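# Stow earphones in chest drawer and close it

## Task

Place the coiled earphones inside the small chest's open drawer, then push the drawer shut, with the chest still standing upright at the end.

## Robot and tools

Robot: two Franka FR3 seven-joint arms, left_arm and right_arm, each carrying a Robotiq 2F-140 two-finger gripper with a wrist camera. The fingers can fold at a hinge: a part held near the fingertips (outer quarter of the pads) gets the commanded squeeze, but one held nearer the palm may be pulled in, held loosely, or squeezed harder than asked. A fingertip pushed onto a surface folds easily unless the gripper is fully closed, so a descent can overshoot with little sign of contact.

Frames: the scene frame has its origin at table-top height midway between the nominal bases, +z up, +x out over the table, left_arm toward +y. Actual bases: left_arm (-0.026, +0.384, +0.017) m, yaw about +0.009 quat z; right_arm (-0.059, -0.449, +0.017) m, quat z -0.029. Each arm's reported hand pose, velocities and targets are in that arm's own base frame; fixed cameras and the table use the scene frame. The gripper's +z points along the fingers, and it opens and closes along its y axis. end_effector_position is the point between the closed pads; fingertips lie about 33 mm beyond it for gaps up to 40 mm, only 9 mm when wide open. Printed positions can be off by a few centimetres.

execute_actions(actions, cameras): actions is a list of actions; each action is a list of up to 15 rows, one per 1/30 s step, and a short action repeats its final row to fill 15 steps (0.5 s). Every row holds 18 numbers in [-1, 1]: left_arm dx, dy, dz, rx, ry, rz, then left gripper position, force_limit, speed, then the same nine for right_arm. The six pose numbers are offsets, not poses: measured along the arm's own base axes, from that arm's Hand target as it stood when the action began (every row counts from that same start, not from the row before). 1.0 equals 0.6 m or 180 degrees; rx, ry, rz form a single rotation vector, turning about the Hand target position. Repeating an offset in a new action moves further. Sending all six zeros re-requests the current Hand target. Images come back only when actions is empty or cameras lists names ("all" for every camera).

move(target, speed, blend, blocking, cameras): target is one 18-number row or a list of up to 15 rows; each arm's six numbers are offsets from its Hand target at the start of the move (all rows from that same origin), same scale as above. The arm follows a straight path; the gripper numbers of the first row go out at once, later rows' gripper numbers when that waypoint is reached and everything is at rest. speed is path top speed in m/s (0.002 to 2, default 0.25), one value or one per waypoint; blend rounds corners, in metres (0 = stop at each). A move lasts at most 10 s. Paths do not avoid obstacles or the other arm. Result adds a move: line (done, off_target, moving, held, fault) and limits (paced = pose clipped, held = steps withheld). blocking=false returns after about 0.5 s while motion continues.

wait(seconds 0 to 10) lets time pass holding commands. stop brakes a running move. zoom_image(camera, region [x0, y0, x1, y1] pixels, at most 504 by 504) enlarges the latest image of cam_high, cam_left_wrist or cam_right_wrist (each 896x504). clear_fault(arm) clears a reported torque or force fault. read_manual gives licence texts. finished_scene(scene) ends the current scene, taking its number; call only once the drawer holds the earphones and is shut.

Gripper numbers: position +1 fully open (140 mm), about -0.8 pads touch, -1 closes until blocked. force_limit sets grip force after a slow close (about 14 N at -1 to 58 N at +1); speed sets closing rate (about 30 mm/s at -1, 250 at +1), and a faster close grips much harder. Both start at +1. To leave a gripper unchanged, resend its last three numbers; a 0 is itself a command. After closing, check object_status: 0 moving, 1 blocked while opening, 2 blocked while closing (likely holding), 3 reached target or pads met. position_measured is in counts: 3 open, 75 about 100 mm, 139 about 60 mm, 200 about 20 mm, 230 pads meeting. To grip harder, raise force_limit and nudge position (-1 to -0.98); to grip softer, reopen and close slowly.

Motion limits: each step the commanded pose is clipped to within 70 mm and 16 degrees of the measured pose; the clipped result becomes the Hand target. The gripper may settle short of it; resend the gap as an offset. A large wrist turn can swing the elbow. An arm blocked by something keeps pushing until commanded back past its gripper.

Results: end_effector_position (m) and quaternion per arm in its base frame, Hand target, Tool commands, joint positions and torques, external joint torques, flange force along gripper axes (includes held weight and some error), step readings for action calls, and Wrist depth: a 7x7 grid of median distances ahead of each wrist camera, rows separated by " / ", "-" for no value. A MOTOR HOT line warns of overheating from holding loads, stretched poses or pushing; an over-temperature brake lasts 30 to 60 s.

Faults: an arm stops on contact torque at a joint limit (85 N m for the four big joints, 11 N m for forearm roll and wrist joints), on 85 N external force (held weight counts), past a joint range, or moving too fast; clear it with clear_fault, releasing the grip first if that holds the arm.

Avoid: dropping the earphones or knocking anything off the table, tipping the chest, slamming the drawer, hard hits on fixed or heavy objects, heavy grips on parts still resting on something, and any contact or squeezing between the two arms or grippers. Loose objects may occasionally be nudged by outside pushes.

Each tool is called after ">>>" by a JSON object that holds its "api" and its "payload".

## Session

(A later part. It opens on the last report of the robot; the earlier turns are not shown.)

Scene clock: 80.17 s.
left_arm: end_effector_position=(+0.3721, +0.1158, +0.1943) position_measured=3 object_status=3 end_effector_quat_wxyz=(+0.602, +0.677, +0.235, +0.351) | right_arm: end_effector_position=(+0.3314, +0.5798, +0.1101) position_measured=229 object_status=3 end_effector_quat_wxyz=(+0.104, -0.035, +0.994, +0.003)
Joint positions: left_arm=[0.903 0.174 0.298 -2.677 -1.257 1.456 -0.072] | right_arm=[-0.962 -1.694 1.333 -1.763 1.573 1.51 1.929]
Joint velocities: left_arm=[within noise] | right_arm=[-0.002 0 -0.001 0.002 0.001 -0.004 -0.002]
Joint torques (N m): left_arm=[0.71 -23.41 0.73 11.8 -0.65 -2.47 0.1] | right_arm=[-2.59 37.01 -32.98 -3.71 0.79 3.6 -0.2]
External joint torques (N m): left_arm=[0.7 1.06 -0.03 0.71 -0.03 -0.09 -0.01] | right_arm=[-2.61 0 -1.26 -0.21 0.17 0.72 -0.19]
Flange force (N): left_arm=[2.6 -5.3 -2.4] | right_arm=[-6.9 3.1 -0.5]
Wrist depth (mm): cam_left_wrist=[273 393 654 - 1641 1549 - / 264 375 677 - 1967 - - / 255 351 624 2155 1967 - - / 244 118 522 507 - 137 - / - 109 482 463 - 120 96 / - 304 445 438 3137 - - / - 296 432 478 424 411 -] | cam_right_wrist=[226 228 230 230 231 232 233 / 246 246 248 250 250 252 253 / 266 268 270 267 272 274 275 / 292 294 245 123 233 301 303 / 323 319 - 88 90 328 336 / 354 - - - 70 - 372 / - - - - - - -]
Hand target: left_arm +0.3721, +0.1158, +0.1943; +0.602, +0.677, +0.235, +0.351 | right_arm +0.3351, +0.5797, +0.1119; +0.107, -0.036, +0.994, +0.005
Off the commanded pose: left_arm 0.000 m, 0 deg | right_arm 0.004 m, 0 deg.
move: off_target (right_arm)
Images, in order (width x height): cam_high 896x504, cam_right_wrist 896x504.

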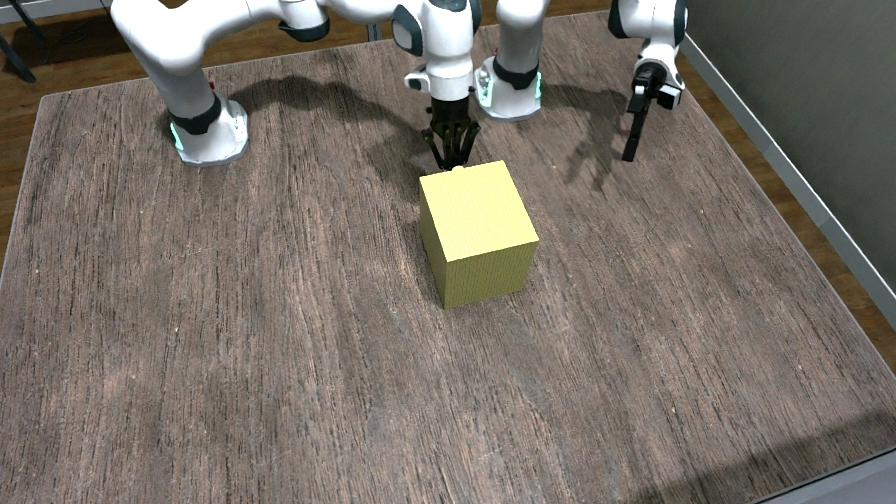

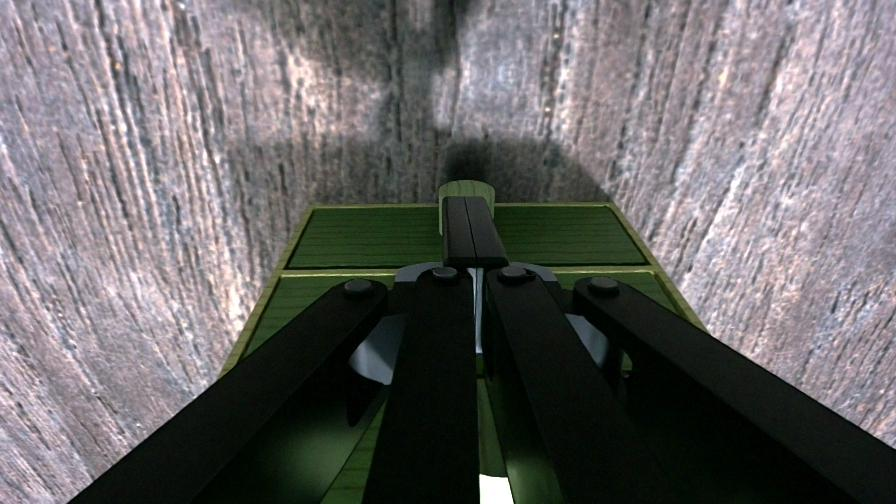

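>>> {"api": "move", "payload": {"target": [0,0,0,0,0,0,1,1,1,-0.15,-0.012,0.005,0,0,0,-0.8,-0.5,-0.5], "speed": 0.12, "cameras": ["cam_right_wrist","cam_high"]}}

>>> {"api": "zoom_image", "payload": {"camera": "cam_right_wrist", "region": [230, 260, 680, 504]}}

>>> {"api": "zoom_image", "payload": {"camera": "cam_high", "region": [380, 120, 560, 320]}}

Scene clock: 82.37 s.
left_arm: end_effector_position=(+0.3721, +0.1158, +0.1943) position_measured=3 object_status=3 end_effector_quat_wxyz=(+0.602, +0.677, +0.235, +0.351) | right_arm: end_effector_position=(+0.2451, +0.5737, +0.1150) position_measured=229 object_status=3 end_effector_quat_wxyz=(+0.107, -0.040, +0.993, +0.006)
Joint positions: left_arm=[0.903 0.174 0.298 -2.677 -1.257 1.456 -0.072] | right_arm=[-0.739 -1.72 1.322 -1.915 1.543 1.484 1.989]
Joint velocities: left_arm=[within noise] | right_arm=[0 0 0 0 0 0 0.006]
Joint torques (N m): left_arm=[0.68 -23.4 0.74 11.77 -0.66 -2.48 0.14] | right_arm=[0.47 33.7 -31.69 -3.58 0.47 2.62 0.07]
External joint torques (N m): left_arm=[0.66 1.05 -0.03 0.66 -0.03 -0.1 0.03] | right_arm=[0.46 0.31 -0.09 -0.3 -0.12 -0.27 0.08]
Flange force (N): left_arm=[2.5 -5.3 -2.3] | right_arm=[1.5 -1.6 -0.8]
Wrist depth (mm): cam_left_wrist=[274 393 704 - 1663 1686 - / 264 373 683 - - - - / 255 351 624 2193 - - - / 244 118 523 506 - 137 2478 / - 110 481 456 - 120 96 / - 304 433 436 - 2950 - / - 296 433 1054 - - -] | cam_right_wrist=[229 231 232 233 236 236 237 / 248 250 252 253 254 256 257 / 271 272 274 274 277 279 281 / 297 299 299 123 301 307 309 / 328 323 - 88 90 334 345 / 359 - - - 70 - 378 / - - - - - - -]
Hand target: left_arm +0.3721, +0.1158, +0.1943; +0.602, +0.677, +0.235, +0.351 | right_arm +0.2451, +0.5725, +0.1149; +0.107, -0.036, +0.994, +0.005
Off the commanded pose: left_arm 0.000 m, 0 deg | right_arm 0.001 m, 0 deg.
move: done
Images, in order (width x height): cam_high 896x504, cam_right_wrist 896x504.

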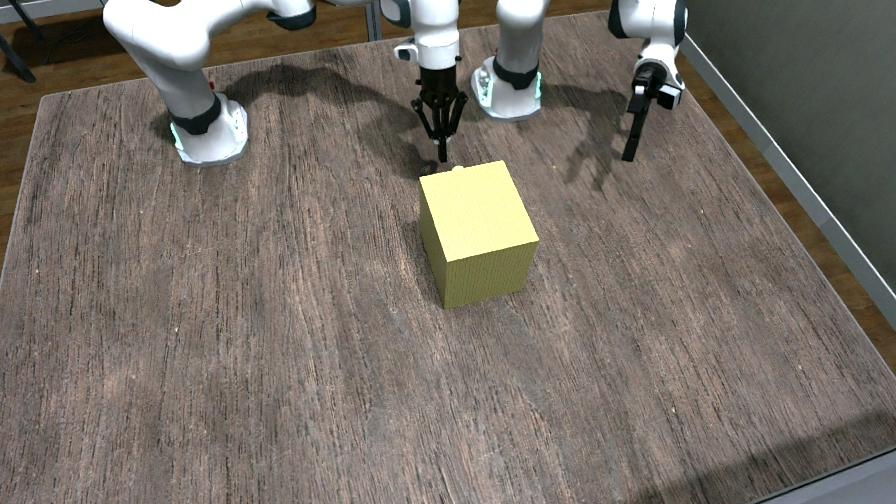

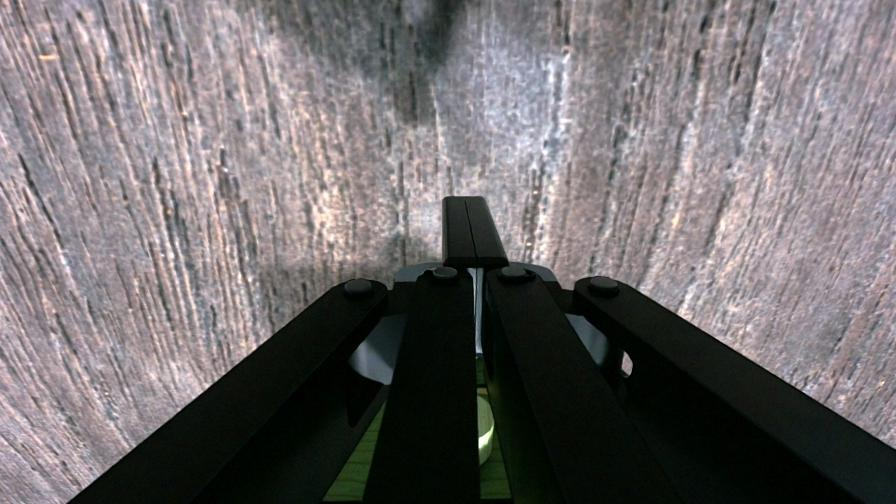

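Scaled by 1.120 from the camera's 896x504 image, which has a finer 1280x720 frame.

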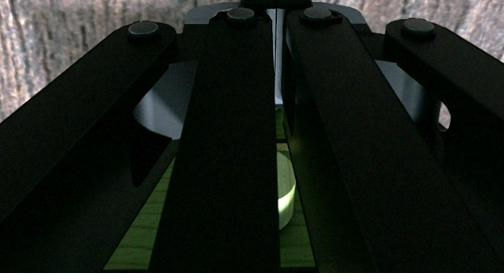

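Scaled by 2.520 from the camera's 896x504 image, which has a finer 1280x720 frame.

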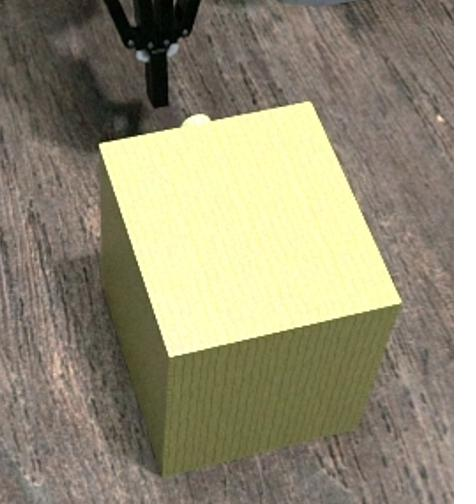

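>>> {"api": "finished_scene", "payload": {"scene": 2}}

The scene is finished: the task was done.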